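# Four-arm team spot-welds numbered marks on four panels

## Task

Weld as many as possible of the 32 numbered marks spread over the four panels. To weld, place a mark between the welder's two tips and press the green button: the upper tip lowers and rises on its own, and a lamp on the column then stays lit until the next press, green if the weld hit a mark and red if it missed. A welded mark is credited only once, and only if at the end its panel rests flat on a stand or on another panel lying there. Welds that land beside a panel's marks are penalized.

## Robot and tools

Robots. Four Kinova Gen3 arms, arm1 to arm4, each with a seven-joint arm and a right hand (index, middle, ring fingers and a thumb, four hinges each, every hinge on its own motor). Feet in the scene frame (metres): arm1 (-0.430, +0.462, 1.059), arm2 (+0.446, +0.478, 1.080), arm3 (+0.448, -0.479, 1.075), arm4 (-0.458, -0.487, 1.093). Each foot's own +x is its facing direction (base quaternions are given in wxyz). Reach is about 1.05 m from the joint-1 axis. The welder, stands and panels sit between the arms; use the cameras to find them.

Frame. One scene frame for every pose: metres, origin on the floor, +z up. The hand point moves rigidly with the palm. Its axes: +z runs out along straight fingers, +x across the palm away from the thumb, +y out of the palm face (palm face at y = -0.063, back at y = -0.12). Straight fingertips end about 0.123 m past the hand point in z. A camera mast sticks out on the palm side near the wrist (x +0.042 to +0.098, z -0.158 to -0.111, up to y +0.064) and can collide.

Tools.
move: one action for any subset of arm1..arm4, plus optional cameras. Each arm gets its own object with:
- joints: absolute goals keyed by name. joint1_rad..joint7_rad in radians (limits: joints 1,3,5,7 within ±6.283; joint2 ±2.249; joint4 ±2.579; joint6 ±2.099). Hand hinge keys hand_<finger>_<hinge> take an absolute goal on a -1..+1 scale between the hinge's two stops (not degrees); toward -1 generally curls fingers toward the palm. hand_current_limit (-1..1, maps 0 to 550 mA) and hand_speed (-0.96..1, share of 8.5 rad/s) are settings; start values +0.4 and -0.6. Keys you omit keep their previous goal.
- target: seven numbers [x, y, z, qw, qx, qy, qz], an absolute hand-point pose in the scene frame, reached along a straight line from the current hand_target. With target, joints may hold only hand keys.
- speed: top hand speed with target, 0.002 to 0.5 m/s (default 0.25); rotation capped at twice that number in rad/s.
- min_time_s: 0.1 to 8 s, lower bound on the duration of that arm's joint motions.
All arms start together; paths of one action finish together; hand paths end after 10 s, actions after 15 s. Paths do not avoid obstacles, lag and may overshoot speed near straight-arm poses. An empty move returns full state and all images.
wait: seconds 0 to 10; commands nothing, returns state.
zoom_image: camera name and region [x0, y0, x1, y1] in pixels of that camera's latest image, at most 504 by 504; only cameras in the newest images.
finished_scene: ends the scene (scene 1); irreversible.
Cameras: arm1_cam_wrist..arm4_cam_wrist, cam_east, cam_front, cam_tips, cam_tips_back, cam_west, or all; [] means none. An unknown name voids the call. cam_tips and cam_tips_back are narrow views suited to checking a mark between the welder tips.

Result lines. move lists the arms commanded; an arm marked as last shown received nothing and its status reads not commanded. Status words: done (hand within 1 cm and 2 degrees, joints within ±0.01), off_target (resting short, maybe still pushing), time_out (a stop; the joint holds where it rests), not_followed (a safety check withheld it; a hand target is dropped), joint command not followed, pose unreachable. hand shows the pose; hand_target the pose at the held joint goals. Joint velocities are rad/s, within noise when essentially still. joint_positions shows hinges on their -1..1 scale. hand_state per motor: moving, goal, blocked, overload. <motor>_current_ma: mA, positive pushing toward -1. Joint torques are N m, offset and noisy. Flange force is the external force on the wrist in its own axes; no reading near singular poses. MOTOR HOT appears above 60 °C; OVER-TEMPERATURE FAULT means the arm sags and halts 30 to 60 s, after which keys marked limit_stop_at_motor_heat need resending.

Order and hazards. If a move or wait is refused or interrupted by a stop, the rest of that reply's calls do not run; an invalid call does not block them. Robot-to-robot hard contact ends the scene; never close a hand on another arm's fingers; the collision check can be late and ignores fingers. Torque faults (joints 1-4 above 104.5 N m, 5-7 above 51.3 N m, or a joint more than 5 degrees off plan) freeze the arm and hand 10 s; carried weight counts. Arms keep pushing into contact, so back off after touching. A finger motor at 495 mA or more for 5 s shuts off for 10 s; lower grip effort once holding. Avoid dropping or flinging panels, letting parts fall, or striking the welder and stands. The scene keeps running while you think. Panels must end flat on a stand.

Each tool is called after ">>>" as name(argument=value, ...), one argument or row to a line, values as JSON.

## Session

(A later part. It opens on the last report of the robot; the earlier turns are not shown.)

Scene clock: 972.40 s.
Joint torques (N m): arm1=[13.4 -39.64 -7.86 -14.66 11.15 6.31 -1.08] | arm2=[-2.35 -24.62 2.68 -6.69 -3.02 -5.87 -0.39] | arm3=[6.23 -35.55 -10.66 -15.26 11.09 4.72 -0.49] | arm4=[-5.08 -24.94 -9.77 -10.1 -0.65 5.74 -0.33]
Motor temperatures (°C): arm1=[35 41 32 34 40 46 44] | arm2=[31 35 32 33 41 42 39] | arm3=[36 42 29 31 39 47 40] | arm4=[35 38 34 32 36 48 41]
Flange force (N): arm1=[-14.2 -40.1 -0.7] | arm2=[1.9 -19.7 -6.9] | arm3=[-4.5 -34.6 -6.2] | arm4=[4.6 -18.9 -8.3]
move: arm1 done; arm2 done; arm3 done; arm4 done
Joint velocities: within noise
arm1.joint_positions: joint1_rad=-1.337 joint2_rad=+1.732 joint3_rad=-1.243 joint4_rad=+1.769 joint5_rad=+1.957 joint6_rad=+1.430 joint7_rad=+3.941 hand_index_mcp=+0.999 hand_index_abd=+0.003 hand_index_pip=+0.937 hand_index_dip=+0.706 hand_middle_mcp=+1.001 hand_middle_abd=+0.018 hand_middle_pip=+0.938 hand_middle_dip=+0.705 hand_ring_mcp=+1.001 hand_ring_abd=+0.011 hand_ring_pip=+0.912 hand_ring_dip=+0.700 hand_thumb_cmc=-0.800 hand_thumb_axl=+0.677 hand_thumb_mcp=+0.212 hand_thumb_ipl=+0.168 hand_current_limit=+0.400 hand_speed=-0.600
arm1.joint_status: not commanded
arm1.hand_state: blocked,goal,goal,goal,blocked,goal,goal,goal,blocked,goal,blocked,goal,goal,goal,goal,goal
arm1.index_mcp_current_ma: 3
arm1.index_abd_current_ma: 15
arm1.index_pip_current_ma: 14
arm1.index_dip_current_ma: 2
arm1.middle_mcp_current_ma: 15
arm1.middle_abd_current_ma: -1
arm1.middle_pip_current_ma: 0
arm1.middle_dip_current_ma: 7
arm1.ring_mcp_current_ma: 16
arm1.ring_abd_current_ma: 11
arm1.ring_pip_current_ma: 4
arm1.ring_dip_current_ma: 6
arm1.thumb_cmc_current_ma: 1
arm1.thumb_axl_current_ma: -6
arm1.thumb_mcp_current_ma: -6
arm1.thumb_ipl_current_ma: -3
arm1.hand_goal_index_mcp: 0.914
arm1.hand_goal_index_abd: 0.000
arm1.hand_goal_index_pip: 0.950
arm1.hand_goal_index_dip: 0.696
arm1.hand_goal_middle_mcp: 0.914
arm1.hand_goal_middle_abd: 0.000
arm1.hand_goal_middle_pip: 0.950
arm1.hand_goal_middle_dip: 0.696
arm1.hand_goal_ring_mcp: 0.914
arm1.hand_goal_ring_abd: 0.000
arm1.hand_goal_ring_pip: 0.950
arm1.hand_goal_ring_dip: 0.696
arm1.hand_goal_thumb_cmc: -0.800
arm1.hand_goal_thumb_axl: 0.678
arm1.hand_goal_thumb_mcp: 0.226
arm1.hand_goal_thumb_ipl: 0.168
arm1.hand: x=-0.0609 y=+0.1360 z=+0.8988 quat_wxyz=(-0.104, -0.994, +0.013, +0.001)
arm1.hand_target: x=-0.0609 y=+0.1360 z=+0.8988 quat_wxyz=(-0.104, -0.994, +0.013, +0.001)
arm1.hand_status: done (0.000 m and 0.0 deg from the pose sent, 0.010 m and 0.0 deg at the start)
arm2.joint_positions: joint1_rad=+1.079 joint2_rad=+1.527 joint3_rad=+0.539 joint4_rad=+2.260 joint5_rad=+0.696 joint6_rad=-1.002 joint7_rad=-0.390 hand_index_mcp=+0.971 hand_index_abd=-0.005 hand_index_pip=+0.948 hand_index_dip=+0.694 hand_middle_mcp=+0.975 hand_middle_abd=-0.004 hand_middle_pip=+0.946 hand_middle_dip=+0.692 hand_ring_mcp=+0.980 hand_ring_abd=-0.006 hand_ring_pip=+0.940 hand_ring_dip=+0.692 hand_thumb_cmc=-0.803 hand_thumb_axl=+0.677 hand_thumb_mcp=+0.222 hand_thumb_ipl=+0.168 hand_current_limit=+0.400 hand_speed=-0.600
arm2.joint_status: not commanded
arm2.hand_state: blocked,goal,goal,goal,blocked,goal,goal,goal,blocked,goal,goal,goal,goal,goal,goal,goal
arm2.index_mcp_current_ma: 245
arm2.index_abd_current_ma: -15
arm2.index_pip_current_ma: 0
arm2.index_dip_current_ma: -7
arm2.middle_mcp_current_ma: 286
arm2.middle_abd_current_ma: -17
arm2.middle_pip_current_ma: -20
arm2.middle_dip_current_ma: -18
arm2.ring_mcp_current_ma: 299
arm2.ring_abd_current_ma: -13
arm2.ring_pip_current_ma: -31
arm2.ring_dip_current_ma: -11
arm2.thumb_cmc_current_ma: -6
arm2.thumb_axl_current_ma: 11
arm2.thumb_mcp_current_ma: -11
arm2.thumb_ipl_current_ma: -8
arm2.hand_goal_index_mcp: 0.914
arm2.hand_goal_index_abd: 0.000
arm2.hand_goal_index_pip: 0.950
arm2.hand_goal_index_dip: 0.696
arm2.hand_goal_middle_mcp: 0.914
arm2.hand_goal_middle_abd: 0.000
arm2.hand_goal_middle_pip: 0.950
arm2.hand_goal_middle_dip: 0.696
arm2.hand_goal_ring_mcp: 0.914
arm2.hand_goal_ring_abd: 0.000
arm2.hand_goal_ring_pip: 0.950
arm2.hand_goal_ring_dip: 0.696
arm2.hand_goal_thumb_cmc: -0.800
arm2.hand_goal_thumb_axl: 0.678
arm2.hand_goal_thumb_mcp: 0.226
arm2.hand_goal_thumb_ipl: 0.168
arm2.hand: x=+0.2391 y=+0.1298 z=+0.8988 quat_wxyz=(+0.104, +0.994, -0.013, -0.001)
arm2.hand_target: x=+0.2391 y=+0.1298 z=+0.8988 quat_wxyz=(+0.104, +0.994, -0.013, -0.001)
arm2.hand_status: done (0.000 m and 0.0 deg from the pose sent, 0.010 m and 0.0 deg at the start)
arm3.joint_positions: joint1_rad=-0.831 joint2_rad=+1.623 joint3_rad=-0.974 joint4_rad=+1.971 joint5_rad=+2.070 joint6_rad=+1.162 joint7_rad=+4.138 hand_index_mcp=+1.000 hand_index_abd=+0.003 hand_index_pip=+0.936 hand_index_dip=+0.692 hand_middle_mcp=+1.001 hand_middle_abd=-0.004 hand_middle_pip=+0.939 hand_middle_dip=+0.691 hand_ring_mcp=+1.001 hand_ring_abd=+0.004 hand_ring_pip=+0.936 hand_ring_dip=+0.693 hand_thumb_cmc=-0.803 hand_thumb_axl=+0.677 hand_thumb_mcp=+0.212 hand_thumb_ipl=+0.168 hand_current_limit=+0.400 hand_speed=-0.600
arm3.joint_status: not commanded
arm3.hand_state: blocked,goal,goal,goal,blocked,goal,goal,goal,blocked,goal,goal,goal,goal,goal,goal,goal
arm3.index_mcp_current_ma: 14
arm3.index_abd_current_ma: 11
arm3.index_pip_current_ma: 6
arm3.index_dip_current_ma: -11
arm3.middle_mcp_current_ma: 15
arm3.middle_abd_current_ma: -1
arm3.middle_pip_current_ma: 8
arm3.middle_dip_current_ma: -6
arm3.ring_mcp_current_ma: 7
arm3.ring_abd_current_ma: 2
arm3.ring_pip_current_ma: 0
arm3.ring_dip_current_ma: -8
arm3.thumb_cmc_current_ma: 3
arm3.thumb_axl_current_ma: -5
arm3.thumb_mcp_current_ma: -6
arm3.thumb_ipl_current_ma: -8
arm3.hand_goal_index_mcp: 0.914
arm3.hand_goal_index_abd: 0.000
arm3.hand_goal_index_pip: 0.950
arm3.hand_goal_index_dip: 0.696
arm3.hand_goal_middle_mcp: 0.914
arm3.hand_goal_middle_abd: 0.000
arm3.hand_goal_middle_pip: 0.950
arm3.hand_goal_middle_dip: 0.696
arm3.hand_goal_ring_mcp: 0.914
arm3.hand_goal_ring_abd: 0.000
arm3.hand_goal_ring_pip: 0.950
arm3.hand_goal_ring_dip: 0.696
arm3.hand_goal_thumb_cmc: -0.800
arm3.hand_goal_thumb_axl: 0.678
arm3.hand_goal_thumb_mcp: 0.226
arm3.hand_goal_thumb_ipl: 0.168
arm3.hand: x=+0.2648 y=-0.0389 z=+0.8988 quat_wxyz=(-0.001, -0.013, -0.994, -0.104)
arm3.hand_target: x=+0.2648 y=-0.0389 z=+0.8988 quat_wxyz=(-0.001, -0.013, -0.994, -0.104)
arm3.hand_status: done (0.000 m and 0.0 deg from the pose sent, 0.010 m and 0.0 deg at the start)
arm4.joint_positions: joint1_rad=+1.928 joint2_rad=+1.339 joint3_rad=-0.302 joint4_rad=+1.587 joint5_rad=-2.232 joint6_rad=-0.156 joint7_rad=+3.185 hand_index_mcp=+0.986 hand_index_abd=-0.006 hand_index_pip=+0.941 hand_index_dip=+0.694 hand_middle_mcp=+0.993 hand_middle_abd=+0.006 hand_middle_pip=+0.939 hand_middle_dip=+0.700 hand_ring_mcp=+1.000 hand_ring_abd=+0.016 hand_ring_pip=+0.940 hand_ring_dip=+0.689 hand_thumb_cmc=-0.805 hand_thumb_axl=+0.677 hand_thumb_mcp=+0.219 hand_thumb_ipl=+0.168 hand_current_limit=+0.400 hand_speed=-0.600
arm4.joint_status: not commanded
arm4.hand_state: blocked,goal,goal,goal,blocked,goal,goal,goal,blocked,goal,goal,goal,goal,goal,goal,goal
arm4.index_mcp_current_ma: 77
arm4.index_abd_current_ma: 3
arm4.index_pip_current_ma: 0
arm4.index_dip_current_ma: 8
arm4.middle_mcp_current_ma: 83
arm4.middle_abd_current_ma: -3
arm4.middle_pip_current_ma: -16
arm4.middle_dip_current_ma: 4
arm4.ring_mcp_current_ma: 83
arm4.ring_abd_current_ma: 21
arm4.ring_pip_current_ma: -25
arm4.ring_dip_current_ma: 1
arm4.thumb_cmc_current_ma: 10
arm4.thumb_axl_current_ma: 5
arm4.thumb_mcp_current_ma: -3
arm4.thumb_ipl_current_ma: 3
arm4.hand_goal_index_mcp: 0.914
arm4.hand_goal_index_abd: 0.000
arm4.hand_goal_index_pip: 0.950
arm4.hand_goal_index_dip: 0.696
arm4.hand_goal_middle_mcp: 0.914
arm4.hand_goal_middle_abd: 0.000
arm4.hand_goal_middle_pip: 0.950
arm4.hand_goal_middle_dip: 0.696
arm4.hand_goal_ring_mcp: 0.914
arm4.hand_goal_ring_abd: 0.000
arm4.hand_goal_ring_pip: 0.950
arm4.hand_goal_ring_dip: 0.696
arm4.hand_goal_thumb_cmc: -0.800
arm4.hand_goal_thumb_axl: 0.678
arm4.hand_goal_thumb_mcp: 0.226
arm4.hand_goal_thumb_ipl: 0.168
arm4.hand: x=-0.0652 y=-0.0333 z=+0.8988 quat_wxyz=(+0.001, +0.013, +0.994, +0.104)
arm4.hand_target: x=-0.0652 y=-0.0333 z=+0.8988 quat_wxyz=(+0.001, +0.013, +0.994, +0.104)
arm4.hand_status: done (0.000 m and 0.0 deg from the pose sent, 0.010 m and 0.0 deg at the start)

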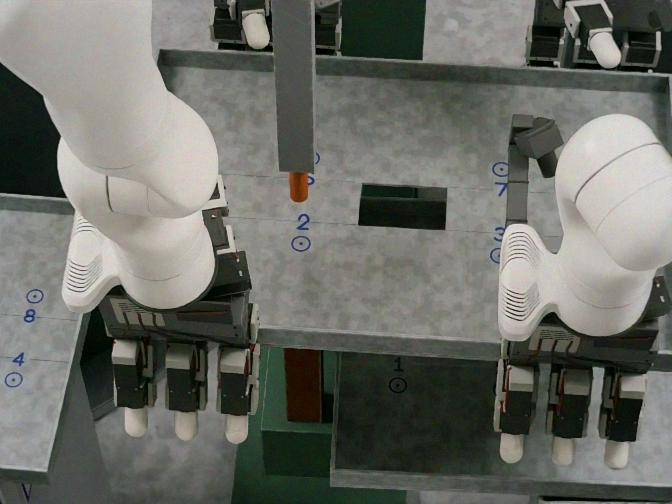

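>>> move(
  arm1={"target": [-0.0609, 0.1363, 0.8970, 0.10449, 0.99442, -0.01258, -0.00132], "speed": 0.03},
  arm2={"target": [0.2391, 0.1301, 0.8970, 0.10449, 0.99442, -0.01258, -0.00132], "speed": 0.03},
  arm3={"target": [0.2648, -0.0386, 0.8970, 0.00132, 0.01258, 0.99442, 0.10449], "speed": 0.03},
  arm4={"target": [-0.0652, -0.0330, 0.8970, 0.00132, 0.01258, 0.99442, 0.10449], "speed": 0.03},
  cameras=["cam_tips"],
)

>>> zoom_image(
  camera="cam_tips",
  region=[240, 180, 360, 300],
)

Scene clock: 974.00 s.
Joint torques (N m): arm1=[14.51 -32.78 -2.47 -15.7 9.75 6.52 -1.02] | arm2=[-2.47 -25.3 2.57 -5.29 -2.53 -6.04 -0.49] | arm3=[5.92 -32.56 -8.4 -18.37 11.73 4.47 -0.48] | arm4=[-7.22 -22.58 -11.41 -10.36 -0.86 6.58 -0.47]
Motor temperatures (°C): arm1=[35 41 32 34 40 46 44] | arm2=[31 35 32 33 41 42 39] | arm3=[36 42 29 31 40 47 40] | arm4=[35 38 34 32 36 48 41]
Flange force (N): arm1=[-12.5 -38.1 -17.3] | arm2=[0.6 -19.5 -1.9] | arm3=[-8.6 -36.1 -22.0] | arm4=[2.4 -21.9 -15.3]
move: arm1 done; arm2 done; arm3 done; arm4 done
Joint velocities: within noise
arm1.joint_positions: joint1_rad=-1.338 joint2_rad=+1.735 joint3_rad=-1.240 joint4_rad=+1.767 joint5_rad=+1.961 joint6_rad=+1.429 joint7_rad=+3.941 hand_index_mcp=+0.999 hand_index_abd=+0.003 hand_index_pip=+0.937 hand_index_dip=+0.706 hand_middle_mcp=+1.000 hand_middle_abd=+0.018 hand_middle_pip=+0.932 hand_middle_dip=+0.705 hand_ring_mcp=+1.001 hand_ring_abd=+0.009 hand_ring_pip=+0.911 hand_ring_dip=+0.700 hand_thumb_cmc=-0.800 hand_thumb_axl=+0.677 hand_thumb_mcp=+0.212 hand_thumb_ipl=+0.168 hand_current_limit=+0.400 hand_speed=-0.600
arm1.joint_status: not commanded
arm1.hand_state: blocked,goal,goal,goal,blocked,goal,goal,goal,blocked,goal,blocked,goal,goal,goal,goal,goal
arm1.index_mcp_current_ma: 1
arm1.index_abd_current_ma: 7
arm1.index_pip_current_ma: 13
arm1.index_dip_current_ma: -4
arm1.middle_mcp_current_ma: 11
arm1.middle_abd_current_ma: 8
arm1.middle_pip_current_ma: -1
arm1.middle_dip_current_ma: 7
arm1.ring_mcp_current_ma: 9
arm1.ring_abd_current_ma: 9
arm1.ring_pip_current_ma: 5
arm1.ring_dip_current_ma: 2
arm1.thumb_cmc_current_ma: -3
arm1.thumb_axl_current_ma: -4
arm1.thumb_mcp_current_ma: 1
arm1.thumb_ipl_current_ma: 4
arm1.hand_goal_index_mcp: 0.914
arm1.hand_goal_index_abd: 0.000
arm1.hand_goal_index_pip: 0.950
arm1.hand_goal_index_dip: 0.696
arm1.hand_goal_middle_mcp: 0.914
arm1.hand_goal_middle_abd: 0.000
arm1.hand_goal_middle_pip: 0.950
arm1.hand_goal_middle_dip: 0.696
arm1.hand_goal_ring_mcp: 0.914
arm1.hand_goal_ring_abd: 0.000
arm1.hand_goal_ring_pip: 0.950
arm1.hand_goal_ring_dip: 0.696
arm1.hand_goal_thumb_cmc: -0.800
arm1.hand_goal_thumb_axl: 0.678
arm1.hand_goal_thumb_mcp: 0.226
arm1.hand_goal_thumb_ipl: 0.168
arm1.hand: x=-0.0609 y=+0.1363 z=+0.8970 quat_wxyz=(-0.105, -0.994, +0.013, +0.001)
arm1.hand_target: x=-0.0609 y=+0.1363 z=+0.8970 quat_wxyz=(-0.104, -0.994, +0.013, +0.001)
arm1.hand_status: done (0.000 m and 0.0 deg from the pose sent, 0.002 m and 0.0 deg at the start)
arm2.joint_positions: joint1_rad=+1.079 joint2_rad=+1.532 joint3_rad=+0.538 joint4_rad=+2.258 joint5_rad=+0.693 joint6_rad=-1.004 joint7_rad=-0.389 hand_index_mcp=+0.970 hand_index_abd=-0.002 hand_index_pip=+0.947 hand_index_dip=+0.694 hand_middle_mcp=+0.975 hand_middle_abd=+0.000 hand_middle_pip=+0.951 hand_middle_dip=+0.692 hand_ring_mcp=+0.980 hand_ring_abd=+0.001 hand_ring_pip=+0.950 hand_ring_dip=+0.692 hand_thumb_cmc=-0.803 hand_thumb_axl=+0.677 hand_thumb_mcp=+0.222 hand_thumb_ipl=+0.168 hand_current_limit=+0.400 hand_speed=-0.600
arm2.joint_status: not commanded
arm2.hand_state: blocked,goal,goal,goal,blocked,goal,goal,goal,blocked,goal,goal,goal,goal,goal,goal,goal
arm2.index_mcp_current_ma: 246
arm2.index_abd_current_ma: -9
arm2.index_pip_current_ma: -4
arm2.index_dip_current_ma: -9
arm2.middle_mcp_current_ma: 281
arm2.middle_abd_current_ma: 1
arm2.middle_pip_current_ma: -1
arm2.middle_dip_current_ma: -18
arm2.ring_mcp_current_ma: 298
arm2.ring_abd_current_ma: 8
arm2.ring_pip_current_ma: 8
arm2.ring_dip_current_ma: -8
arm2.thumb_cmc_current_ma: -9
arm2.thumb_axl_current_ma: 10
arm2.thumb_mcp_current_ma: -10
arm2.thumb_ipl_current_ma: -7
arm2.hand_goal_index_mcp: 0.914
arm2.hand_goal_index_abd: 0.000
arm2.hand_goal_index_pip: 0.950
arm2.hand_goal_index_dip: 0.696
arm2.hand_goal_middle_mcp: 0.914
arm2.hand_goal_middle_abd: 0.000
arm2.hand_goal_middle_pip: 0.950
arm2.hand_goal_middle_dip: 0.696
arm2.hand_goal_ring_mcp: 0.914
arm2.hand_goal_ring_abd: 0.000
arm2.hand_goal_ring_pip: 0.950
arm2.hand_goal_ring_dip: 0.696
arm2.hand_goal_thumb_cmc: -0.800
arm2.hand_goal_thumb_axl: 0.678
arm2.hand_goal_thumb_mcp: 0.226
arm2.hand_goal_thumb_ipl: 0.168
arm2.hand: x=+0.2391 y=+0.1301 z=+0.8970 quat_wxyz=(+0.105, +0.994, -0.013, -0.001)
arm2.hand_target: x=+0.2391 y=+0.1301 z=+0.8970 quat_wxyz=(+0.105, +0.994, -0.013, -0.001)
arm2.hand_status: done (0.000 m and 0.0 deg from the pose sent, 0.002 m and 0.0 deg at the start)
arm3.joint_positions: joint1_rad=-0.831 joint2_rad=+1.627 joint3_rad=-0.972 joint4_rad=+1.968 joint5_rad=+2.073 joint6_rad=+1.161 joint7_rad=+4.138 hand_index_mcp=+1.000 hand_index_abd=-0.003 hand_index_pip=+0.936 hand_index_dip=+0.692 hand_middle_mcp=+1.001 hand_middle_abd=-0.011 hand_middle_pip=+0.939 hand_middle_dip=+0.691 hand_ring_mcp=+1.001 hand_ring_abd=-0.006 hand_ring_pip=+0.933 hand_ring_dip=+0.693 hand_thumb_cmc=-0.803 hand_thumb_axl=+0.677 hand_thumb_mcp=+0.212 hand_thumb_ipl=+0.168 hand_current_limit=+0.400 hand_speed=-0.600
arm3.joint_status: not commanded
arm3.hand_state: blocked,goal,goal,goal,blocked,goal,goal,goal,blocked,goal,goal,goal,goal,goal,goal,goal
arm3.index_mcp_current_ma: 11
arm3.index_abd_current_ma: 8
arm3.index_pip_current_ma: 9
arm3.index_dip_current_ma: -11
arm3.middle_mcp_current_ma: 11
arm3.middle_abd_current_ma: -2
arm3.middle_pip_current_ma: 8
arm3.middle_dip_current_ma: -5
arm3.ring_mcp_current_ma: 9
arm3.ring_abd_current_ma: 10
arm3.ring_pip_current_ma: 9
arm3.ring_dip_current_ma: 2
arm3.thumb_cmc_current_ma: -2
arm3.thumb_axl_current_ma: 0
arm3.thumb_mcp_current_ma: -5
arm3.thumb_ipl_current_ma: -8
arm3.hand_goal_index_mcp: 0.914
arm3.hand_goal_index_abd: 0.000
arm3.hand_goal_index_pip: 0.950
arm3.hand_goal_index_dip: 0.696
arm3.hand_goal_middle_mcp: 0.914
arm3.hand_goal_middle_abd: 0.000
arm3.hand_goal_middle_pip: 0.950
arm3.hand_goal_middle_dip: 0.696
arm3.hand_goal_ring_mcp: 0.914
arm3.hand_goal_ring_abd: 0.000
arm3.hand_goal_ring_pip: 0.950
arm3.hand_goal_ring_dip: 0.696
arm3.hand_goal_thumb_cmc: -0.800
arm3.hand_goal_thumb_axl: 0.678
arm3.hand_goal_thumb_mcp: 0.226
arm3.hand_goal_thumb_ipl: 0.168
arm3.hand: x=+0.2648 y=-0.0386 z=+0.8970 quat_wxyz=(-0.001, -0.013, -0.994, -0.104)
arm3.hand_target: x=+0.2648 y=-0.0386 z=+0.8970 quat_wxyz=(-0.001, -0.013, -0.994, -0.104)
arm3.hand_status: done (0.000 m and 0.0 deg from the pose sent, 0.002 m and 0.0 deg at the start)
arm4.joint_positions: joint1_rad=+1.926 joint2_rad=+1.343 joint3_rad=-0.301 joint4_rad=+1.584 joint5_rad=-2.232 joint6_rad=-0.155 joint7_rad=+3.185 hand_index_mcp=+0.986 hand_index_abd=-0.006 hand_index_pip=+0.941 hand_index_dip=+0.694 hand_middle_mcp=+0.993 hand_middle_abd=+0.001 hand_middle_pip=+0.936 hand_middle_dip=+0.700 hand_ring_mcp=+1.000 hand_ring_abd=+0.001 hand_ring_pip=+0.936 hand_ring_dip=+0.689 hand_thumb_cmc=-0.805 hand_thumb_axl=+0.677 hand_thumb_mcp=+0.219 hand_thumb_ipl=+0.168 hand_current_limit=+0.400 hand_speed=-0.600
arm4.joint_status: not commanded
arm4.hand_state: blocked,goal,goal,goal,blocked,goal,goal,goal,blocked,goal,goal,goal,goal,goal,goal,goal
arm4.index_mcp_current_ma: 82
arm4.index_abd_current_ma: -4
arm4.index_pip_current_ma: -4
arm4.index_dip_current_ma: -5
arm4.middle_mcp_current_ma: 74
arm4.middle_abd_current_ma: -6
arm4.middle_pip_current_ma: -22
arm4.middle_dip_current_ma: 5
arm4.ring_mcp_current_ma: 83
arm4.ring_abd_current_ma: 6
arm4.ring_pip_current_ma: -22
arm4.ring_dip_current_ma: -3
arm4.thumb_cmc_current_ma: 2
arm4.thumb_axl_current_ma: -3
arm4.thumb_mcp_current_ma: -3
arm4.thumb_ipl_current_ma: -1
arm4.hand_goal_index_mcp: 0.914
arm4.hand_goal_index_abd: 0.000
arm4.hand_goal_index_pip: 0.950
arm4.hand_goal_index_dip: 0.696
arm4.hand_goal_middle_mcp: 0.914
arm4.hand_goal_middle_abd: 0.000
arm4.hand_goal_middle_pip: 0.950
arm4.hand_goal_middle_dip: 0.696
arm4.hand_goal_ring_mcp: 0.914
arm4.hand_goal_ring_abd: 0.000
arm4.hand_goal_ring_pip: 0.950
arm4.hand_goal_ring_dip: 0.696
arm4.hand_goal_thumb_cmc: -0.800
arm4.hand_goal_thumb_axl: 0.678
arm4.hand_goal_thumb_mcp: 0.226
arm4.hand_goal_thumb_ipl: 0.168
arm4.hand: x=-0.0652 y=-0.0330 z=+0.8970 quat_wxyz=(+0.001, +0.013, +0.994, +0.104)
arm4.hand_target: x=-0.0652 y=-0.0330 z=+0.8970 quat_wxyz=(+0.001, +0.013, +0.994, +0.104)
arm4.hand_status: done (0.000 m and 0.0 deg from the pose sent, 0.002 m and 0.0 deg at the start)

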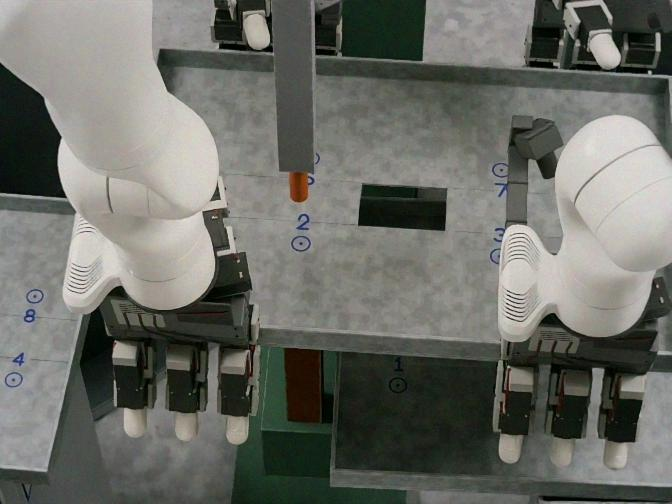

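Scaled by 4.200.

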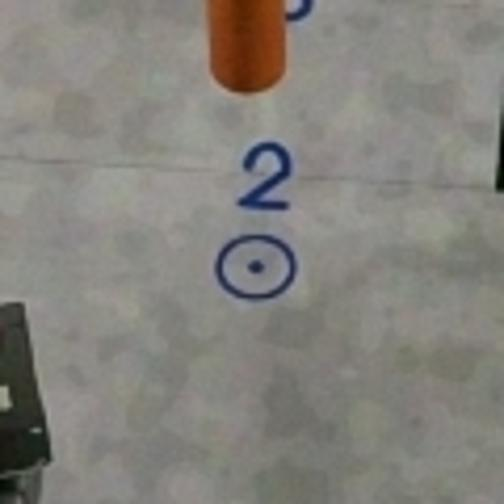

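>>> move(
  arm1={"target": [-0.0609, 0.1583, 0.8975, 0.10449, 0.99442, -0.01258, -0.00132], "speed": 0.05},
  arm4={"target": [-0.0652, -0.0560, 0.8975, 0.00132, 0.01258, 0.99442, 0.10449], "speed": 0.05},
)

>>> move(
  arm4={"target": [0.023, -0.503, 0.895, 0, 0, 1, 0], "speed": 0.35, "joints": {"hand_index_mcp": 0.1, "hand_index_pip": -0.5, "hand_index_dip": 0.0, "hand_ring_mcp": 0.1, "hand_ring_pip": -0.5, "hand_ring_dip": 0.0, "hand_middle_mcp": 0.754, "hand_middle_pip": 0.576, "hand_middle_dip": 0.696}},
  cameras=["cam_tips", "cam_front"],
)

>>> zoom_image(
  camera="cam_tips",
  region=[240, 180, 360, 300],
)

Scene clock: 975.50 s.
Joint torques (N m): arm1=[-0.71 -19.69 -8.65 0.45 0.55 0.45 0.04] | arm2=[-3.18 -27.42 1.93 -8.17 -2.98 -7.35 -0.41] | arm3=[6.62 -27.08 -3.71 -7.43 5.62 5.24 0.03] | arm4=[0.3 -21.18 -2.41 -2.74 -0.31 0.47 0.05]
Motor temperatures (°C): arm1=[35 41 32 34 40 46 44] | arm2=[31 35 32 33 41 42 39] | arm3=[36 42 29 31 40 47 40] | arm4=[35 38 34 32 36 48 41]
Flange force (N): arm1=[-6.4 -2.2 3.7] | arm2=[1.4 -24.4 -4.8] | arm3=[7.8 -18.6 -5.8] | arm4=[4.4 -2.9 0.9]
move: arm1 done; arm4 done
Joint velocities: within noise
arm1.joint_positions: joint1_rad=-1.372 joint2_rad=+1.744 joint3_rad=-1.245 joint4_rad=+1.797 joint5_rad=+1.966 joint6_rad=+1.452 joint7_rad=+3.880 hand_index_mcp=+0.911 hand_index_abd=+0.003 hand_index_pip=+0.937 hand_index_dip=+0.706 hand_middle_mcp=+0.911 hand_middle_abd=+0.018 hand_middle_pip=+0.933 hand_middle_dip=+0.705 hand_ring_mcp=+0.911 hand_ring_abd=+0.014 hand_ring_pip=+0.924 hand_ring_dip=+0.699 hand_thumb_cmc=-0.800 hand_thumb_axl=+0.677 hand_thumb_mcp=+0.212 hand_thumb_ipl=+0.168 hand_current_limit=+0.400 hand_speed=-0.600
arm1.joint_status: not commanded
arm1.hand_state: goal,goal,goal,goal,goal,goal,goal,goal,goal,goal,blocked,goal,goal,goal,goal,goal
arm1.index_mcp_current_ma: -3
arm1.index_abd_current_ma: 8
arm1.index_pip_current_ma: 10
arm1.index_dip_current_ma: 3
arm1.middle_mcp_current_ma: 3
arm1.middle_abd_current_ma: 5
arm1.middle_pip_current_ma: 0
arm1.middle_dip_current_ma: 2
arm1.ring_mcp_current_ma: 9
arm1.ring_abd_current_ma: 12
arm1.ring_pip_current_ma: 14
arm1.ring_dip_current_ma: 8
arm1.thumb_cmc_current_ma: -5
arm1.thumb_axl_current_ma: -10
arm1.thumb_mcp_current_ma: -1
arm1.thumb_ipl_current_ma: -5
arm1.hand_goal_index_mcp: 0.914
arm1.hand_goal_index_abd: 0.000
arm1.hand_goal_index_pip: 0.950
arm1.hand_goal_index_dip: 0.696
arm1.hand_goal_middle_mcp: 0.914
arm1.hand_goal_middle_abd: 0.000
arm1.hand_goal_middle_pip: 0.950
arm1.hand_goal_middle_dip: 0.696
arm1.hand_goal_ring_mcp: 0.914
arm1.hand_goal_ring_abd: 0.000
arm1.hand_goal_ring_pip: 0.950
arm1.hand_goal_ring_dip: 0.696
arm1.hand_goal_thumb_cmc: -0.800
arm1.hand_goal_thumb_axl: 0.678
arm1.hand_goal_thumb_mcp: 0.226
arm1.hand_goal_thumb_ipl: 0.168
arm1.hand: x=-0.0609 y=+0.1583 z=+0.8975 quat_wxyz=(-0.104, -0.994, +0.013, +0.001)
arm1.hand_target: x=-0.0609 y=+0.1583 z=+0.8975 quat_wxyz=(-0.104, -0.994, +0.013, +0.001)
arm1.hand_status: done (0.000 m and 0.0 deg from the pose sent, 0.022 m and 0.0 deg at the start)
arm2, arm3: as last shown
arm2.joint_positions: joint1_rad=+1.080 joint2_rad=+1.532 joint3_rad=+0.538 joint4_rad=+2.258 joint5_rad=+0.693 joint6_rad=-1.004 joint7_rad=-0.389 hand_index_mcp=+0.982 hand_index_abd=+0.000 hand_index_pip=+0.946 hand_index_dip=+0.694 hand_middle_mcp=+0.986 hand_middle_abd=+0.001 hand_middle_pip=+0.946 hand_middle_dip=+0.692 hand_ring_mcp=+0.991 hand_ring_abd=+0.004 hand_ring_pip=+0.945 hand_ring_dip=+0.692 hand_thumb_cmc=-0.803 hand_thumb_axl=+0.677 hand_thumb_mcp=+0.222 hand_thumb_ipl=+0.168 hand_current_limit=+0.400 hand_speed=-0.600
arm2.index_mcp_current_ma: 298
arm2.index_abd_current_ma: -7
arm2.index_pip_current_ma: -7
arm2.index_dip_current_ma: -6
arm2.middle_mcp_current_ma: 336
arm2.middle_abd_current_ma: -2
arm2.middle_pip_current_ma: -17
arm2.ring_mcp_current_ma: 348
arm2.ring_abd_current_ma: 15
arm2.ring_pip_current_ma: -12
arm2.ring_dip_current_ma: -15
arm2.thumb_cmc_current_ma: -12
arm2.thumb_axl_current_ma: 8
arm2.thumb_mcp_current_ma: -12
arm2.thumb_ipl_current_ma: -2
arm2.hand: x=+0.2391 y=+0.1301 z=+0.8970 quat_wxyz=(+0.104, +0.994, -0.013, -0.001)
arm2.hand_target: x=+0.2391 y=+0.1301 z=+0.8970 quat_wxyz=(+0.104, +0.994, -0.013, -0.001)
arm3.joint_positions: joint1_rad=-0.831 joint2_rad=+1.627 joint3_rad=-0.972 joint4_rad=+1.968 joint5_rad=+2.073 joint6_rad=+1.161 joint7_rad=+4.138 hand_index_mcp=+1.000 hand_index_abd=-0.002 hand_index_pip=+0.935 hand_index_dip=+0.692 hand_middle_mcp=+1.000 hand_middle_abd=-0.009 hand_middle_pip=+0.939 hand_middle_dip=+0.691 hand_ring_mcp=+1.000 hand_ring_abd=-0.003 hand_ring_pip=+0.933 hand_ring_dip=+0.693 hand_thumb_cmc=-0.803 hand_thumb_axl=+0.677 hand_thumb_mcp=+0.212 hand_thumb_ipl=+0.168 hand_current_limit=+0.400 hand_speed=-0.600
arm3.index_mcp_current_ma: 18
arm3.index_abd_current_ma: 4
arm3.index_pip_current_ma: 7
arm3.index_dip_current_ma: -8
arm3.middle_mcp_current_ma: 21
arm3.middle_abd_current_ma: 4
arm3.middle_dip_current_ma: -11
arm3.ring_mcp_current_ma: 11
arm3.ring_abd_current_ma: 8
arm3.ring_pip_current_ma: 6
arm3.ring_dip_current_ma: -2
arm3.thumb_cmc_current_ma: -8
arm3.thumb_mcp_current_ma: -4
arm3.thumb_ipl_current_ma: -9
arm4.joint_positions: joint1_rad=+1.940 joint2_rad=+1.329 joint3_rad=-0.257 joint4_rad=+1.637 joint5_rad=-2.217 joint6_rad=-0.096 joint7_rad=+3.180 hand_index_mcp=+0.913 hand_index_abd=-0.001 hand_index_pip=+0.941 hand_index_dip=+0.694 hand_middle_mcp=+0.913 hand_middle_abd=+0.009 hand_middle_pip=+0.934 hand_middle_dip=+0.700 hand_ring_mcp=+0.912 hand_ring_abd=+0.004 hand_ring_pip=+0.937 hand_ring_dip=+0.689 hand_thumb_cmc=-0.805 hand_thumb_axl=+0.677 hand_thumb_mcp=+0.219 hand_thumb_ipl=+0.168 hand_current_limit=+0.400 hand_speed=-0.600
arm4.joint_status: not commanded
arm4.hand_state: goal,goal,goal,goal,goal,goal,goal,goal,goal,goal,goal,goal,goal,goal,goal,goal
arm4.index_mcp_current_ma: 12
arm4.index_abd_current_ma: 16
arm4.index_pip_current_ma: 8
arm4.index_dip_current_ma: 18
arm4.middle_mcp_current_ma: -3
arm4.middle_abd_current_ma: 10
arm4.middle_pip_current_ma: -24
arm4.middle_dip_current_ma: 1
arm4.ring_mcp_current_ma: 8
arm4.ring_abd_current_ma: 16
arm4.ring_pip_current_ma: -9
arm4.ring_dip_current_ma: 3
arm4.thumb_cmc_current_ma: 7
arm4.thumb_axl_current_ma: -24
arm4.thumb_mcp_current_ma: -9
arm4.thumb_ipl_current_ma: -10
arm4.hand_goal_index_mcp: 0.914
arm4.hand_goal_index_abd: 0.000
arm4.hand_goal_index_pip: 0.950
arm4.hand_goal_index_dip: 0.696
arm4.hand_goal_middle_mcp: 0.914
arm4.hand_goal_middle_abd: 0.000
arm4.hand_goal_middle_pip: 0.950
arm4.hand_goal_middle_dip: 0.696
arm4.hand_goal_ring_mcp: 0.914
arm4.hand_goal_ring_abd: 0.000
arm4.hand_goal_ring_pip: 0.950
arm4.hand_goal_ring_dip: 0.696
arm4.hand_goal_thumb_cmc: -0.800
arm4.hand_goal_thumb_axl: 0.678
arm4.hand_goal_thumb_mcp: 0.226
arm4.hand_goal_thumb_ipl: 0.168
arm4.hand: x=-0.0652 y=-0.0560 z=+0.8975 quat_wxyz=(+0.001, +0.013, +0.994, +0.104)
arm4.hand_target: x=-0.0652 y=-0.0560 z=+0.8975 quat_wxyz=(+0.001, +0.013, +0.994, +0.104)
arm4.hand_status: done (0.000 m and 0.0 deg from the pose sent, 0.023 m and 0.0 deg at the start)
pictures: none

Scene clock: 977.87 s.
Joint torques (N m): arm1=[-0.7 -19.62 -8.68 0.37 0.51 0.47 0] | arm2=[-3.41 -27.63 1.93 -8.46 -3.07 -7.5 -0.43] | arm3=[6.64 -27.15 -3.87 -7.58 5.68 5.31 0.01] | arm4=[0.24 -20.63 -3.06 -2.4 -0.39 0.02 0.05]
Motor temperatures (°C): arm1=[35 40 32 34 40 46 44] | arm2=[31 35 32 33 41 42 39] | arm3=[36 42 29 31 40 47 40] | arm4=[35 38 34 32 36 48 41]
Flange force (N): arm1=[-6.7 -2.1 3.7] | arm2=[1.0 -25.0 -5.1] | arm3=[7.5 -18.8 -5.8] | arm4=[4.2 1.5 1.7]
move: arm4 off_target
Joint velocities: within noise
arm1, arm2, arm3: as last shown
arm1.index_mcp_current_ma: -4
arm1.index_pip_current_ma: 13
arm1.index_dip_current_ma: 7
arm1.middle_mcp_current_ma: 5
arm1.middle_abd_current_ma: -4
arm1.middle_pip_current_ma: 3
arm1.middle_dip_current_ma: -2
arm1.ring_mcp_current_ma: 5
arm1.ring_abd_current_ma: 14
arm1.ring_pip_current_ma: 9
arm1.ring_dip_current_ma: 12
arm1.thumb_cmc_current_ma: -1
arm1.thumb_axl_current_ma: -1
arm1.thumb_mcp_current_ma: 0
arm1.thumb_ipl_current_ma: 6
arm2.joint_positions: joint1_rad=+1.079 joint2_rad=+1.532 joint3_rad=+0.538 joint4_rad=+2.258 joint5_rad=+0.693 joint6_rad=-1.004 joint7_rad=-0.389 hand_index_mcp=+0.982 hand_index_abd=+0.000 hand_index_pip=+0.946 hand_index_dip=+0.694 hand_middle_mcp=+0.986 hand_middle_abd=+0.001 hand_middle_pip=+0.946 hand_middle_dip=+0.692 hand_ring_mcp=+0.991 hand_ring_abd=+0.004 hand_ring_pip=+0.945 hand_ring_dip=+0.692 hand_thumb_cmc=-0.803 hand_thumb_axl=+0.677 hand_thumb_mcp=+0.222 hand_thumb_ipl=+0.168 hand_current_limit=+0.400 hand_speed=-0.600
arm2.index_mcp_current_ma: 296
arm2.index_abd_current_ma: -8
arm2.index_pip_current_ma: -5
arm2.index_dip_current_ma: -8
arm2.middle_mcp_current_ma: 337
arm2.middle_pip_current_ma: -18
arm2.middle_dip_current_ma: -16
arm2.ring_mcp_current_ma: 353
arm2.ring_abd_current_ma: 13
arm2.ring_pip_current_ma: -11
arm2.ring_dip_current_ma: -11
arm2.thumb_cmc_current_ma: -7
arm2.thumb_axl_current_ma: 4
arm2.thumb_mcp_current_ma: -14
arm2.thumb_ipl_current_ma: -5
arm3.index_mcp_current_ma: 15
arm3.index_abd_current_ma: 10
arm3.index_dip_current_ma: -15
arm3.middle_mcp_current_ma: 24
arm3.middle_abd_current_ma: 12
arm3.middle_pip_current_ma: 0
arm3.middle_dip_current_ma: -9
arm3.ring_mcp_current_ma: 6
arm3.ring_abd_current_ma: 6
arm3.ring_pip_current_ma: -2
arm3.ring_dip_current_ma: -5
arm3.thumb_cmc_current_ma: -3
arm3.thumb_axl_current_ma: -6
arm3.thumb_ipl_current_ma: -11
arm4.joint_positions: joint1_rad=+2.906 joint2_rad=+1.308 joint3_rad=-0.394 joint4_rad=+1.647 joint5_rad=-2.051 joint6_rad=-0.428 joint7_rad=+3.978 hand_index_mcp=+0.143 hand_index_abd=-0.005 hand_index_pip=-0.486 hand_index_dip=+0.004 hand_middle_mcp=+0.748 hand_middle_abd=+0.000 hand_middle_pip=+0.574 hand_middle_dip=+0.700 hand_ring_mcp=+0.140 hand_ring_abd=+0.000 hand_ring_pip=-0.487 hand_ring_dip=+0.006 hand_thumb_cmc=-0.805 hand_thumb_axl=+0.677 hand_thumb_mcp=+0.219 hand_thumb_ipl=+0.168 hand_current_limit=+0.400 hand_speed=-0.600
arm4.joint_status: hand_index_mcp off_target (ended at +0.143, target +0.100); hand_ring_mcp off_target (ended at +0.140, target +0.100); the others done
arm4.hand_state: blocked,goal,goal,goal,goal,goal,goal,goal,blocked,goal,goal,goal,goal,goal,goal,goal
arm4.index_mcp_current_ma: 33
arm4.index_abd_current_ma: 14
arm4.index_pip_current_ma: 11
arm4.index_dip_current_ma: 3
arm4.middle_mcp_current_ma: -14
arm4.middle_abd_current_ma: -7
arm4.middle_pip_current_ma: -13
arm4.middle_dip_current_ma: -11
arm4.ring_mcp_current_ma: 40
arm4.ring_abd_current_ma: 10
arm4.ring_pip_current_ma: -6
arm4.ring_dip_current_ma: 6
arm4.thumb_cmc_current_ma: 0
arm4.thumb_axl_current_ma: -1
arm4.thumb_mcp_current_ma: -7
arm4.thumb_ipl_current_ma: -3
arm4.hand_goal_index_mcp: 0.100
arm4.hand_goal_index_abd: 0.000
arm4.hand_goal_index_pip: -0.500
arm4.hand_goal_index_dip: 0.000
arm4.hand_goal_middle_mcp: 0.754
arm4.hand_goal_middle_abd: 0.000
arm4.hand_goal_middle_pip: 0.576
arm4.hand_goal_middle_dip: 0.696
arm4.hand_goal_ring_mcp: 0.100
arm4.hand_goal_ring_abd: 0.000
arm4.hand_goal_ring_pip: -0.500
arm4.hand_goal_ring_dip: 0.000
arm4.hand_goal_thumb_cmc: -0.800
arm4.hand_goal_thumb_axl: 0.678
arm4.hand_goal_thumb_mcp: 0.226
arm4.hand_goal_thumb_ipl: 0.168
arm4.hand: x=+0.0230 y=-0.5030 z=+0.8950 quat_wxyz=(+0.000, +0.000, +1.000, +0.000)
arm4.hand_target: x=+0.0230 y=-0.5030 z=+0.8950 quat_wxyz=(+0.000, +0.000, +1.000, +0.000)
arm4.hand_status: done (0.000 m and 0.0 deg from the pose sent, 0.456 m and 12.1 deg at the start)
pictures: cam_front, cam_tips

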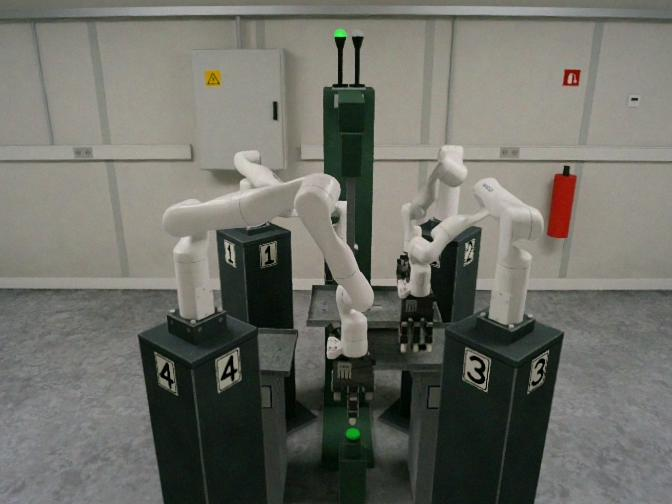

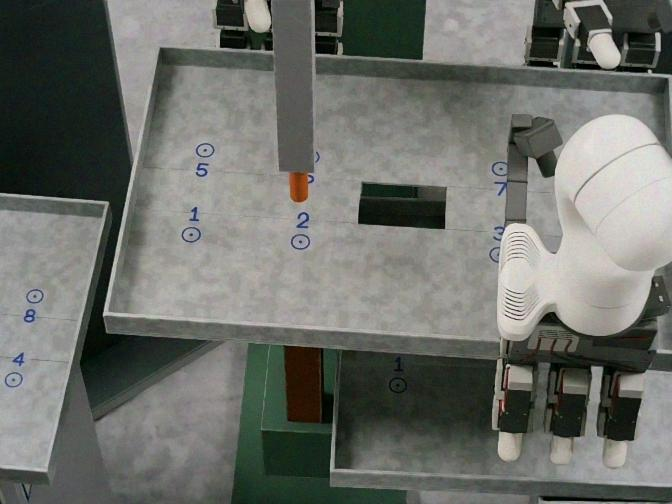

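Scaled by 4.200.

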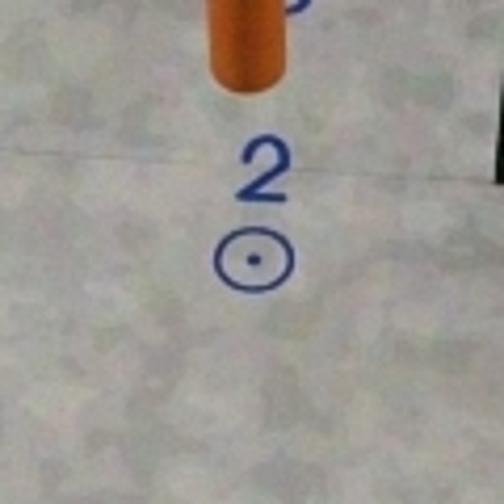

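>>> move(
  arm4={"target": [0.023, -0.503, 0.860, 0, 0, 1, 0], "speed": 0.08},
)

>>> wait(
  seconds=2.2,
  cameras=["cam_front", "cam_tips"],
)

>>> zoom_image(
  camera="cam_front",
  region=[300, 20, 400, 110],
)

Scene clock: 979.13 s.
Joint torques (N m): arm1=[-0.73 -19.66 -8.62 0.42 0.52 0.49 0.04] | arm2=[-3.38 -27.61 1.94 -8.39 -3.07 -7.54 -0.45] | arm3=[6.6 -27.17 -3.71 -7.62 5.68 5.29 0.03] | arm4=[0.17 -19.14 -2.45 -2.02 -0.37 0.02 0.08]
Motor temperatures (°C): arm1=[35 40 32 34 40 46 44] | arm2=[31 35 32 33 41 42 39] | arm3=[36 42 29 31 40 48 40] | arm4=[35 38 34 32 36 48 41]
Flange force (N): arm1=[-6.5 -2.1 3.7] | arm2=[1.0 -24.7 -5.0] | arm3=[7.5 -18.9 -6.1] | arm4=[4.4 1.5 -2.5]
move: arm4 done
Joint velocities: within noise
arm1, arm2, arm3: as last shown
arm1.index_mcp_current_ma: -8
arm1.index_pip_current_ma: 9
arm1.index_dip_current_ma: 8
arm1.middle_mcp_current_ma: 0
arm1.middle_abd_current_ma: 2
arm1.middle_pip_current_ma: -4
arm1.middle_dip_current_ma: 4
arm1.ring_mcp_current_ma: 4
arm1.ring_abd_current_ma: 15
arm1.ring_dip_current_ma: 9
arm1.thumb_cmc_current_ma: 1
arm1.thumb_axl_current_ma: -11
arm1.thumb_mcp_current_ma: 5
arm1.thumb_ipl_current_ma: -1
arm2.index_mcp_current_ma: 302
arm2.index_abd_current_ma: -5
arm2.index_pip_current_ma: -3
arm2.index_dip_current_ma: -10
arm2.middle_mcp_current_ma: 340
arm2.middle_abd_current_ma: -3
arm2.middle_pip_current_ma: -19
arm2.ring_mcp_current_ma: 349
arm2.ring_abd_current_ma: 14
arm2.ring_pip_current_ma: -9
arm2.ring_dip_current_ma: -13
arm2.thumb_axl_current_ma: 3
arm2.thumb_mcp_current_ma: -8
arm2.thumb_ipl_current_ma: -2
arm3.index_mcp_current_ma: 20
arm3.index_abd_current_ma: 4
arm3.index_pip_current_ma: 13
arm3.index_dip_current_ma: -11
arm3.middle_mcp_current_ma: 18
arm3.middle_abd_current_ma: -2
arm3.middle_pip_current_ma: 9
arm3.ring_mcp_current_ma: 13
arm3.ring_abd_current_ma: -3
arm3.ring_pip_current_ma: 5
arm3.ring_dip_current_ma: -3
arm3.thumb_cmc_current_ma: -7
arm3.thumb_axl_current_ma: -3
arm3.thumb_ipl_current_ma: -5
arm4.joint_positions: joint1_rad=+2.884 joint2_rad=+1.382 joint3_rad=-0.359 joint4_rad=+1.596 joint5_rad=-2.020 joint6_rad=-0.390 joint7_rad=+3.954 hand_index_mcp=+0.143 hand_index_abd=-0.005 hand_index_pip=-0.486 hand_index_dip=+0.004 hand_middle_mcp=+0.748 hand_middle_abd=-0.003 hand_middle_pip=+0.573 hand_middle_dip=+0.701 hand_ring_mcp=+0.140 hand_ring_abd=+0.000 hand_ring_pip=-0.487 hand_ring_dip=+0.006 hand_thumb_cmc=-0.805 hand_thumb_axl=+0.677 hand_thumb_mcp=+0.219 hand_thumb_ipl=+0.168 hand_current_limit=+0.400 hand_speed=-0.600
arm4.joint_status: not commanded
arm4.hand_state: blocked,goal,goal,goal,goal,goal,goal,goal,blocked,goal,goal,goal,goal,goal,goal,goal
arm4.index_mcp_current_ma: 43
arm4.index_abd_current_ma: 12
arm4.index_pip_current_ma: 20
arm4.index_dip_current_ma: -9
arm4.middle_mcp_current_ma: 4
arm4.middle_abd_current_ma: -10
arm4.middle_pip_current_ma: -16
arm4.middle_dip_current_ma: 19
arm4.ring_mcp_current_ma: 36
arm4.ring_abd_current_ma: 7
arm4.ring_pip_current_ma: -3
arm4.ring_dip_current_ma: 12
arm4.thumb_cmc_current_ma: 6
arm4.thumb_axl_current_ma: 0
arm4.thumb_mcp_current_ma: 3
arm4.thumb_ipl_current_ma: -14
arm4.hand_goal_index_mcp: 0.100
arm4.hand_goal_index_abd: 0.000
arm4.hand_goal_index_pip: -0.500
arm4.hand_goal_index_dip: 0.000
arm4.hand_goal_middle_mcp: 0.754
arm4.hand_goal_middle_abd: 0.000
arm4.hand_goal_middle_pip: 0.576
arm4.hand_goal_middle_dip: 0.696
arm4.hand_goal_ring_mcp: 0.100
arm4.hand_goal_ring_abd: 0.000
arm4.hand_goal_ring_pip: -0.500
arm4.hand_goal_ring_dip: 0.000
arm4.hand_goal_thumb_cmc: -0.800
arm4.hand_goal_thumb_axl: 0.678
arm4.hand_goal_thumb_mcp: 0.226
arm4.hand_goal_thumb_ipl: 0.168
arm4.hand: x=+0.0230 y=-0.5030 z=+0.8600 quat_wxyz=(+0.000, +0.000, +1.000, +0.000)
arm4.hand_target: x=+0.0230 y=-0.5030 z=+0.8600 quat_wxyz=(+0.000, +0.000, +1.000, +0.000)
arm4.hand_status: done (0.000 m and 0.0 deg from the pose sent, 0.035 m and 0.0 deg at the start)
pictures: none

Scene clock: 981.33 s.
Joint torques (N m): arm1=[-0.74 -19.63 -8.7 0.4 0.48 0.42 0.07] | arm2=[-3.48 -27.35 1.7 -8.15 -2.95 -7.45 -0.49] | arm3=[6.53 -27.02 -3.65 -7.77 5.69 5.33 0.05] | arm4=[0.08 -19.11 -2.44 -2.11 -0.29 -0.04 0.04]
Motor temperatures (°C): arm1=[35 40 32 34 40 46 44] | arm2=[31 35 32 33 41 42 39] | arm3=[36 42 29 31 39 48 40] | arm4=[35 38 34 32 36 48 41]
Flange force (N): arm1=[-6.8 -2.3 3.7] | arm2=[0.3 -24.5 -5.2] | arm3=[7.1 -18.9 -6.7] | arm4=[4.6 1.3 -2.8]
Joint velocities: within noise
arm1.joint_positions: joint1_rad=-1.372 joint2_rad=+1.744 joint3_rad=-1.245 joint4_rad=+1.797 joint5_rad=+1.966 joint6_rad=+1.452 joint7_rad=+3.880 hand_index_mcp=+0.911 hand_index_abd=+0.003 hand_index_pip=+0.937 hand_index_dip=+0.706 hand_middle_mcp=+0.911 hand_middle_abd=+0.018 hand_middle_pip=+0.933 hand_middle_dip=+0.705 hand_ring_mcp=+0.911 hand_ring_abd=+0.014 hand_ring_pip=+0.924 hand_ring_dip=+0.699 hand_thumb_cmc=-0.800 hand_thumb_axl=+0.677 hand_thumb_mcp=+0.212 hand_thumb_ipl=+0.168 hand_current_limit=+0.400 hand_speed=-0.600
arm1.joint_status: not commanded
arm1.hand_state: goal,goal,goal,goal,goal,goal,goal,goal,goal,goal,blocked,goal,goal,goal,goal,goal
arm1.index_mcp_current_ma: -9
arm1.index_abd_current_ma: 7
arm1.index_pip_current_ma: 11
arm1.index_dip_current_ma: 7
arm1.middle_mcp_current_ma: 7
arm1.middle_abd_current_ma: 2
arm1.middle_pip_current_ma: 5
arm1.middle_dip_current_ma: 2
arm1.ring_mcp_current_ma: 13
arm1.ring_abd_current_ma: 12
arm1.ring_pip_current_ma: 6
arm1.ring_dip_current_ma: 9
arm1.thumb_cmc_current_ma: -1
arm1.thumb_axl_current_ma: 1
arm1.thumb_mcp_current_ma: -4
arm1.thumb_ipl_current_ma: -7
arm1.hand_goal_index_mcp: 0.914
arm1.hand_goal_index_abd: 0.000
arm1.hand_goal_index_pip: 0.950
arm1.hand_goal_index_dip: 0.696
arm1.hand_goal_middle_mcp: 0.914
arm1.hand_goal_middle_abd: 0.000
arm1.hand_goal_middle_pip: 0.950
arm1.hand_goal_middle_dip: 0.696
arm1.hand_goal_ring_mcp: 0.914
arm1.hand_goal_ring_abd: 0.000
arm1.hand_goal_ring_pip: 0.950
arm1.hand_goal_ring_dip: 0.696
arm1.hand_goal_thumb_cmc: -0.800
arm1.hand_goal_thumb_axl: 0.678
arm1.hand_goal_thumb_mcp: 0.226
arm1.hand_goal_thumb_ipl: 0.168
arm1.hand: x=-0.0609 y=+0.1583 z=+0.8975 quat_wxyz=(-0.104, -0.994, +0.013, +0.001)
arm1.hand_target: x=-0.0609 y=+0.1583 z=+0.8975 quat_wxyz=(-0.104, -0.994, +0.013, +0.001)
arm1.hand_status: not commanded
arm2.joint_positions: joint1_rad=+1.079 joint2_rad=+1.532 joint3_rad=+0.538 joint4_rad=+2.258 joint5_rad=+0.693 joint6_rad=-1.004 joint7_rad=-0.389 hand_index_mcp=+0.982 hand_index_abd=-0.001 hand_index_pip=+0.946 hand_index_dip=+0.694 hand_middle_mcp=+0.986 hand_middle_abd=+0.000 hand_middle_pip=+0.946 hand_middle_dip=+0.692 hand_ring_mcp=+0.991 hand_ring_abd=+0.003 hand_ring_pip=+0.945 hand_ring_dip=+0.692 hand_thumb_cmc=-0.803 hand_thumb_axl=+0.677 hand_thumb_mcp=+0.222 hand_thumb_ipl=+0.168 hand_current_limit=+0.400 hand_speed=-0.600
arm2.joint_status: not commanded
arm2.hand_state: blocked,goal,goal,goal,blocked,goal,goal,goal,blocked,goal,goal,goal,goal,goal,goal,goal
arm2.index_mcp_current_ma: 300
arm2.index_abd_current_ma: -3
arm2.index_pip_current_ma: -8
arm2.index_dip_current_ma: -10
arm2.middle_mcp_current_ma: 334
arm2.middle_abd_current_ma: -1
arm2.middle_pip_current_ma: -20
arm2.middle_dip_current_ma: -12
arm2.ring_mcp_current_ma: 354
arm2.ring_abd_current_ma: 8
arm2.ring_pip_current_ma: -16
arm2.ring_dip_current_ma: -14
arm2.thumb_cmc_current_ma: -8
arm2.thumb_axl_current_ma: 9
arm2.thumb_mcp_current_ma: -5
arm2.thumb_ipl_current_ma: -4
arm2.hand_goal_index_mcp: 0.914
arm2.hand_goal_index_abd: 0.000
arm2.hand_goal_index_pip: 0.950
arm2.hand_goal_index_dip: 0.696
arm2.hand_goal_middle_mcp: 0.914
arm2.hand_goal_middle_abd: 0.000
arm2.hand_goal_middle_pip: 0.950
arm2.hand_goal_middle_dip: 0.696
arm2.hand_goal_ring_mcp: 0.914
arm2.hand_goal_ring_abd: 0.000
arm2.hand_goal_ring_pip: 0.950
arm2.hand_goal_ring_dip: 0.696
arm2.hand_goal_thumb_cmc: -0.800
arm2.hand_goal_thumb_axl: 0.678
arm2.hand_goal_thumb_mcp: 0.226
arm2.hand_goal_thumb_ipl: 0.168
arm2.hand: x=+0.2391 y=+0.1301 z=+0.8970 quat_wxyz=(+0.104, +0.994, -0.013, -0.001)
arm2.hand_target: x=+0.2391 y=+0.1301 z=+0.8970 quat_wxyz=(+0.104, +0.994, -0.013, -0.001)
arm2.hand_status: not commanded
arm3.joint_positions: joint1_rad=-0.831 joint2_rad=+1.627 joint3_rad=-0.972 joint4_rad=+1.968 joint5_rad=+2.073 joint6_rad=+1.161 joint7_rad=+4.138 hand_index_mcp=+1.000 hand_index_abd=-0.002 hand_index_pip=+0.936 hand_index_dip=+0.691 hand_middle_mcp=+1.000 hand_middle_abd=-0.009 hand_middle_pip=+0.939 hand_middle_dip=+0.691 hand_ring_mcp=+1.000 hand_ring_abd=-0.003 hand_ring_pip=+0.933 hand_ring_dip=+0.693 hand_thumb_cmc=-0.803 hand_thumb_axl=+0.677 hand_thumb_mcp=+0.212 hand_thumb_ipl=+0.168 hand_current_limit=+0.400 hand_speed=-0.600
arm3.joint_status: not commanded
arm3.hand_state: blocked,goal,goal,goal,blocked,goal,goal,goal,blocked,goal,goal,goal,goal,goal,goal,goal
arm3.index_mcp_current_ma: 8
arm3.index_abd_current_ma: 5
arm3.index_pip_current_ma: 6
arm3.index_dip_current_ma: -12
arm3.middle_mcp_current_ma: 18
arm3.middle_abd_current_ma: 5
arm3.middle_pip_current_ma: 10
arm3.middle_dip_current_ma: 0
arm3.ring_mcp_current_ma: 12
arm3.ring_abd_current_ma: 4
arm3.ring_pip_current_ma: 4
arm3.ring_dip_current_ma: 1
arm3.thumb_cmc_current_ma: -7
arm3.thumb_axl_current_ma: -5
arm3.thumb_mcp_current_ma: -5
arm3.thumb_ipl_current_ma: -4
arm3.hand_goal_index_mcp: 0.914
arm3.hand_goal_index_abd: 0.000
arm3.hand_goal_index_pip: 0.950
arm3.hand_goal_index_dip: 0.696
arm3.hand_goal_middle_mcp: 0.914
arm3.hand_goal_middle_abd: 0.000
arm3.hand_goal_middle_pip: 0.950
arm3.hand_goal_middle_dip: 0.696
arm3.hand_goal_ring_mcp: 0.914
arm3.hand_goal_ring_abd: 0.000
arm3.hand_goal_ring_pip: 0.950
arm3.hand_goal_ring_dip: 0.696
arm3.hand_goal_thumb_cmc: -0.800
arm3.hand_goal_thumb_axl: 0.678
arm3.hand_goal_thumb_mcp: 0.226
arm3.hand_goal_thumb_ipl: 0.168
arm3.hand: x=+0.2648 y=-0.0386 z=+0.8970 quat_wxyz=(-0.001, -0.013, -0.994, -0.104)
arm3.hand_target: x=+0.2648 y=-0.0386 z=+0.8970 quat_wxyz=(-0.001, -0.013, -0.994, -0.104)
arm3.hand_status: not commanded
arm4.joint_positions: joint1_rad=+2.884 joint2_rad=+1.382 joint3_rad=-0.359 joint4_rad=+1.596 joint5_rad=-2.020 joint6_rad=-0.390 joint7_rad=+3.954 hand_index_mcp=+0.143 hand_index_abd=-0.005 hand_index_pip=-0.486 hand_index_dip=+0.004 hand_middle_mcp=+0.748 hand_middle_abd=-0.003 hand_middle_pip=+0.573 hand_middle_dip=+0.701 hand_ring_mcp=+0.140 hand_ring_abd=+0.000 hand_ring_pip=-0.487 hand_ring_dip=+0.006 hand_thumb_cmc=-0.805 hand_thumb_axl=+0.677 hand_thumb_mcp=+0.219 hand_thumb_ipl=+0.168 hand_current_limit=+0.400 hand_speed=-0.600
arm4.joint_status: not commanded
arm4.hand_state: blocked,goal,goal,goal,goal,goal,goal,goal,blocked,goal,goal,goal,goal,goal,goal,goal
arm4.index_mcp_current_ma: 42
arm4.index_abd_current_ma: -3
arm4.index_pip_current_ma: 8
arm4.index_dip_current_ma: 6
arm4.middle_mcp_current_ma: 12
arm4.middle_abd_current_ma: -10
arm4.middle_pip_current_ma: -10
arm4.middle_dip_current_ma: 8
arm4.ring_mcp_current_ma: 33
arm4.ring_abd_current_ma: -1
arm4.ring_pip_current_ma: 5
arm4.ring_dip_current_ma: 7
arm4.thumb_cmc_current_ma: 18
arm4.thumb_axl_current_ma: 10
arm4.thumb_mcp_current_ma: 6
arm4.thumb_ipl_current_ma: 4
arm4.hand_goal_index_mcp: 0.100
arm4.hand_goal_index_abd: 0.000
arm4.hand_goal_index_pip: -0.500
arm4.hand_goal_index_dip: 0.000
arm4.hand_goal_middle_mcp: 0.754
arm4.hand_goal_middle_abd: 0.000
arm4.hand_goal_middle_pip: 0.576
arm4.hand_goal_middle_dip: 0.696
arm4.hand_goal_ring_mcp: 0.100
arm4.hand_goal_ring_abd: 0.000
arm4.hand_goal_ring_pip: -0.500
arm4.hand_goal_ring_dip: 0.000
arm4.hand_goal_thumb_cmc: -0.800
arm4.hand_goal_thumb_axl: 0.678
arm4.hand_goal_thumb_mcp: 0.226
arm4.hand_goal_thumb_ipl: 0.168
arm4.hand: x=+0.0230 y=-0.5030 z=+0.8600 quat_wxyz=(+0.000, +0.000, +1.000, +0.000)
arm4.hand_target: x=+0.0230 y=-0.5030 z=+0.8600 quat_wxyz=(+0.000, +0.000, +1.000, +0.000)
arm4.hand_status: done (0.000 m and 0.0 deg from the pose sent, 0.035 m and 0.0 deg at the start)
wait: 2.20 s; at rest by 0.27 s

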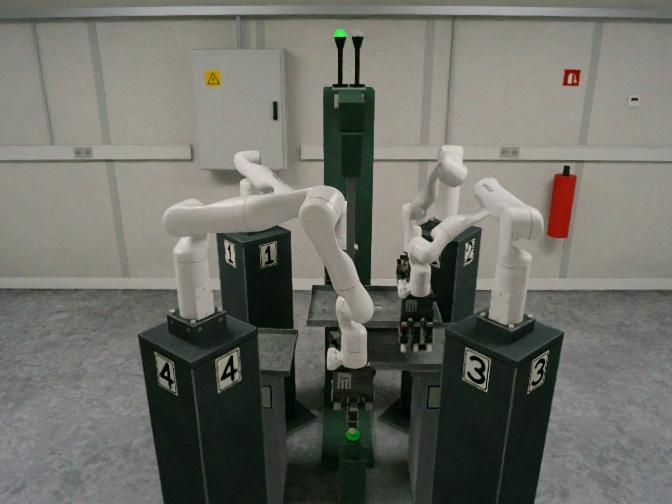

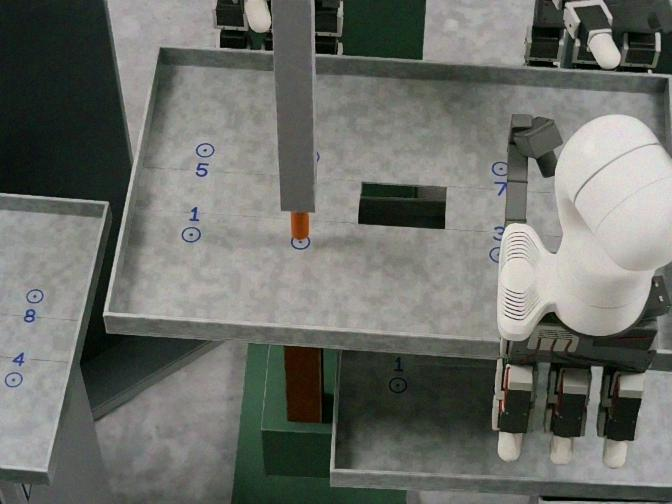

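Scaled by 5.040.

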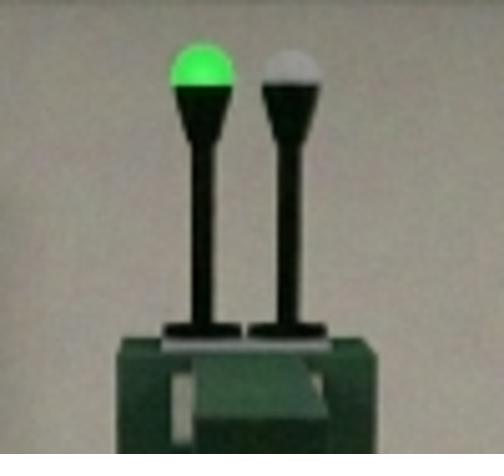

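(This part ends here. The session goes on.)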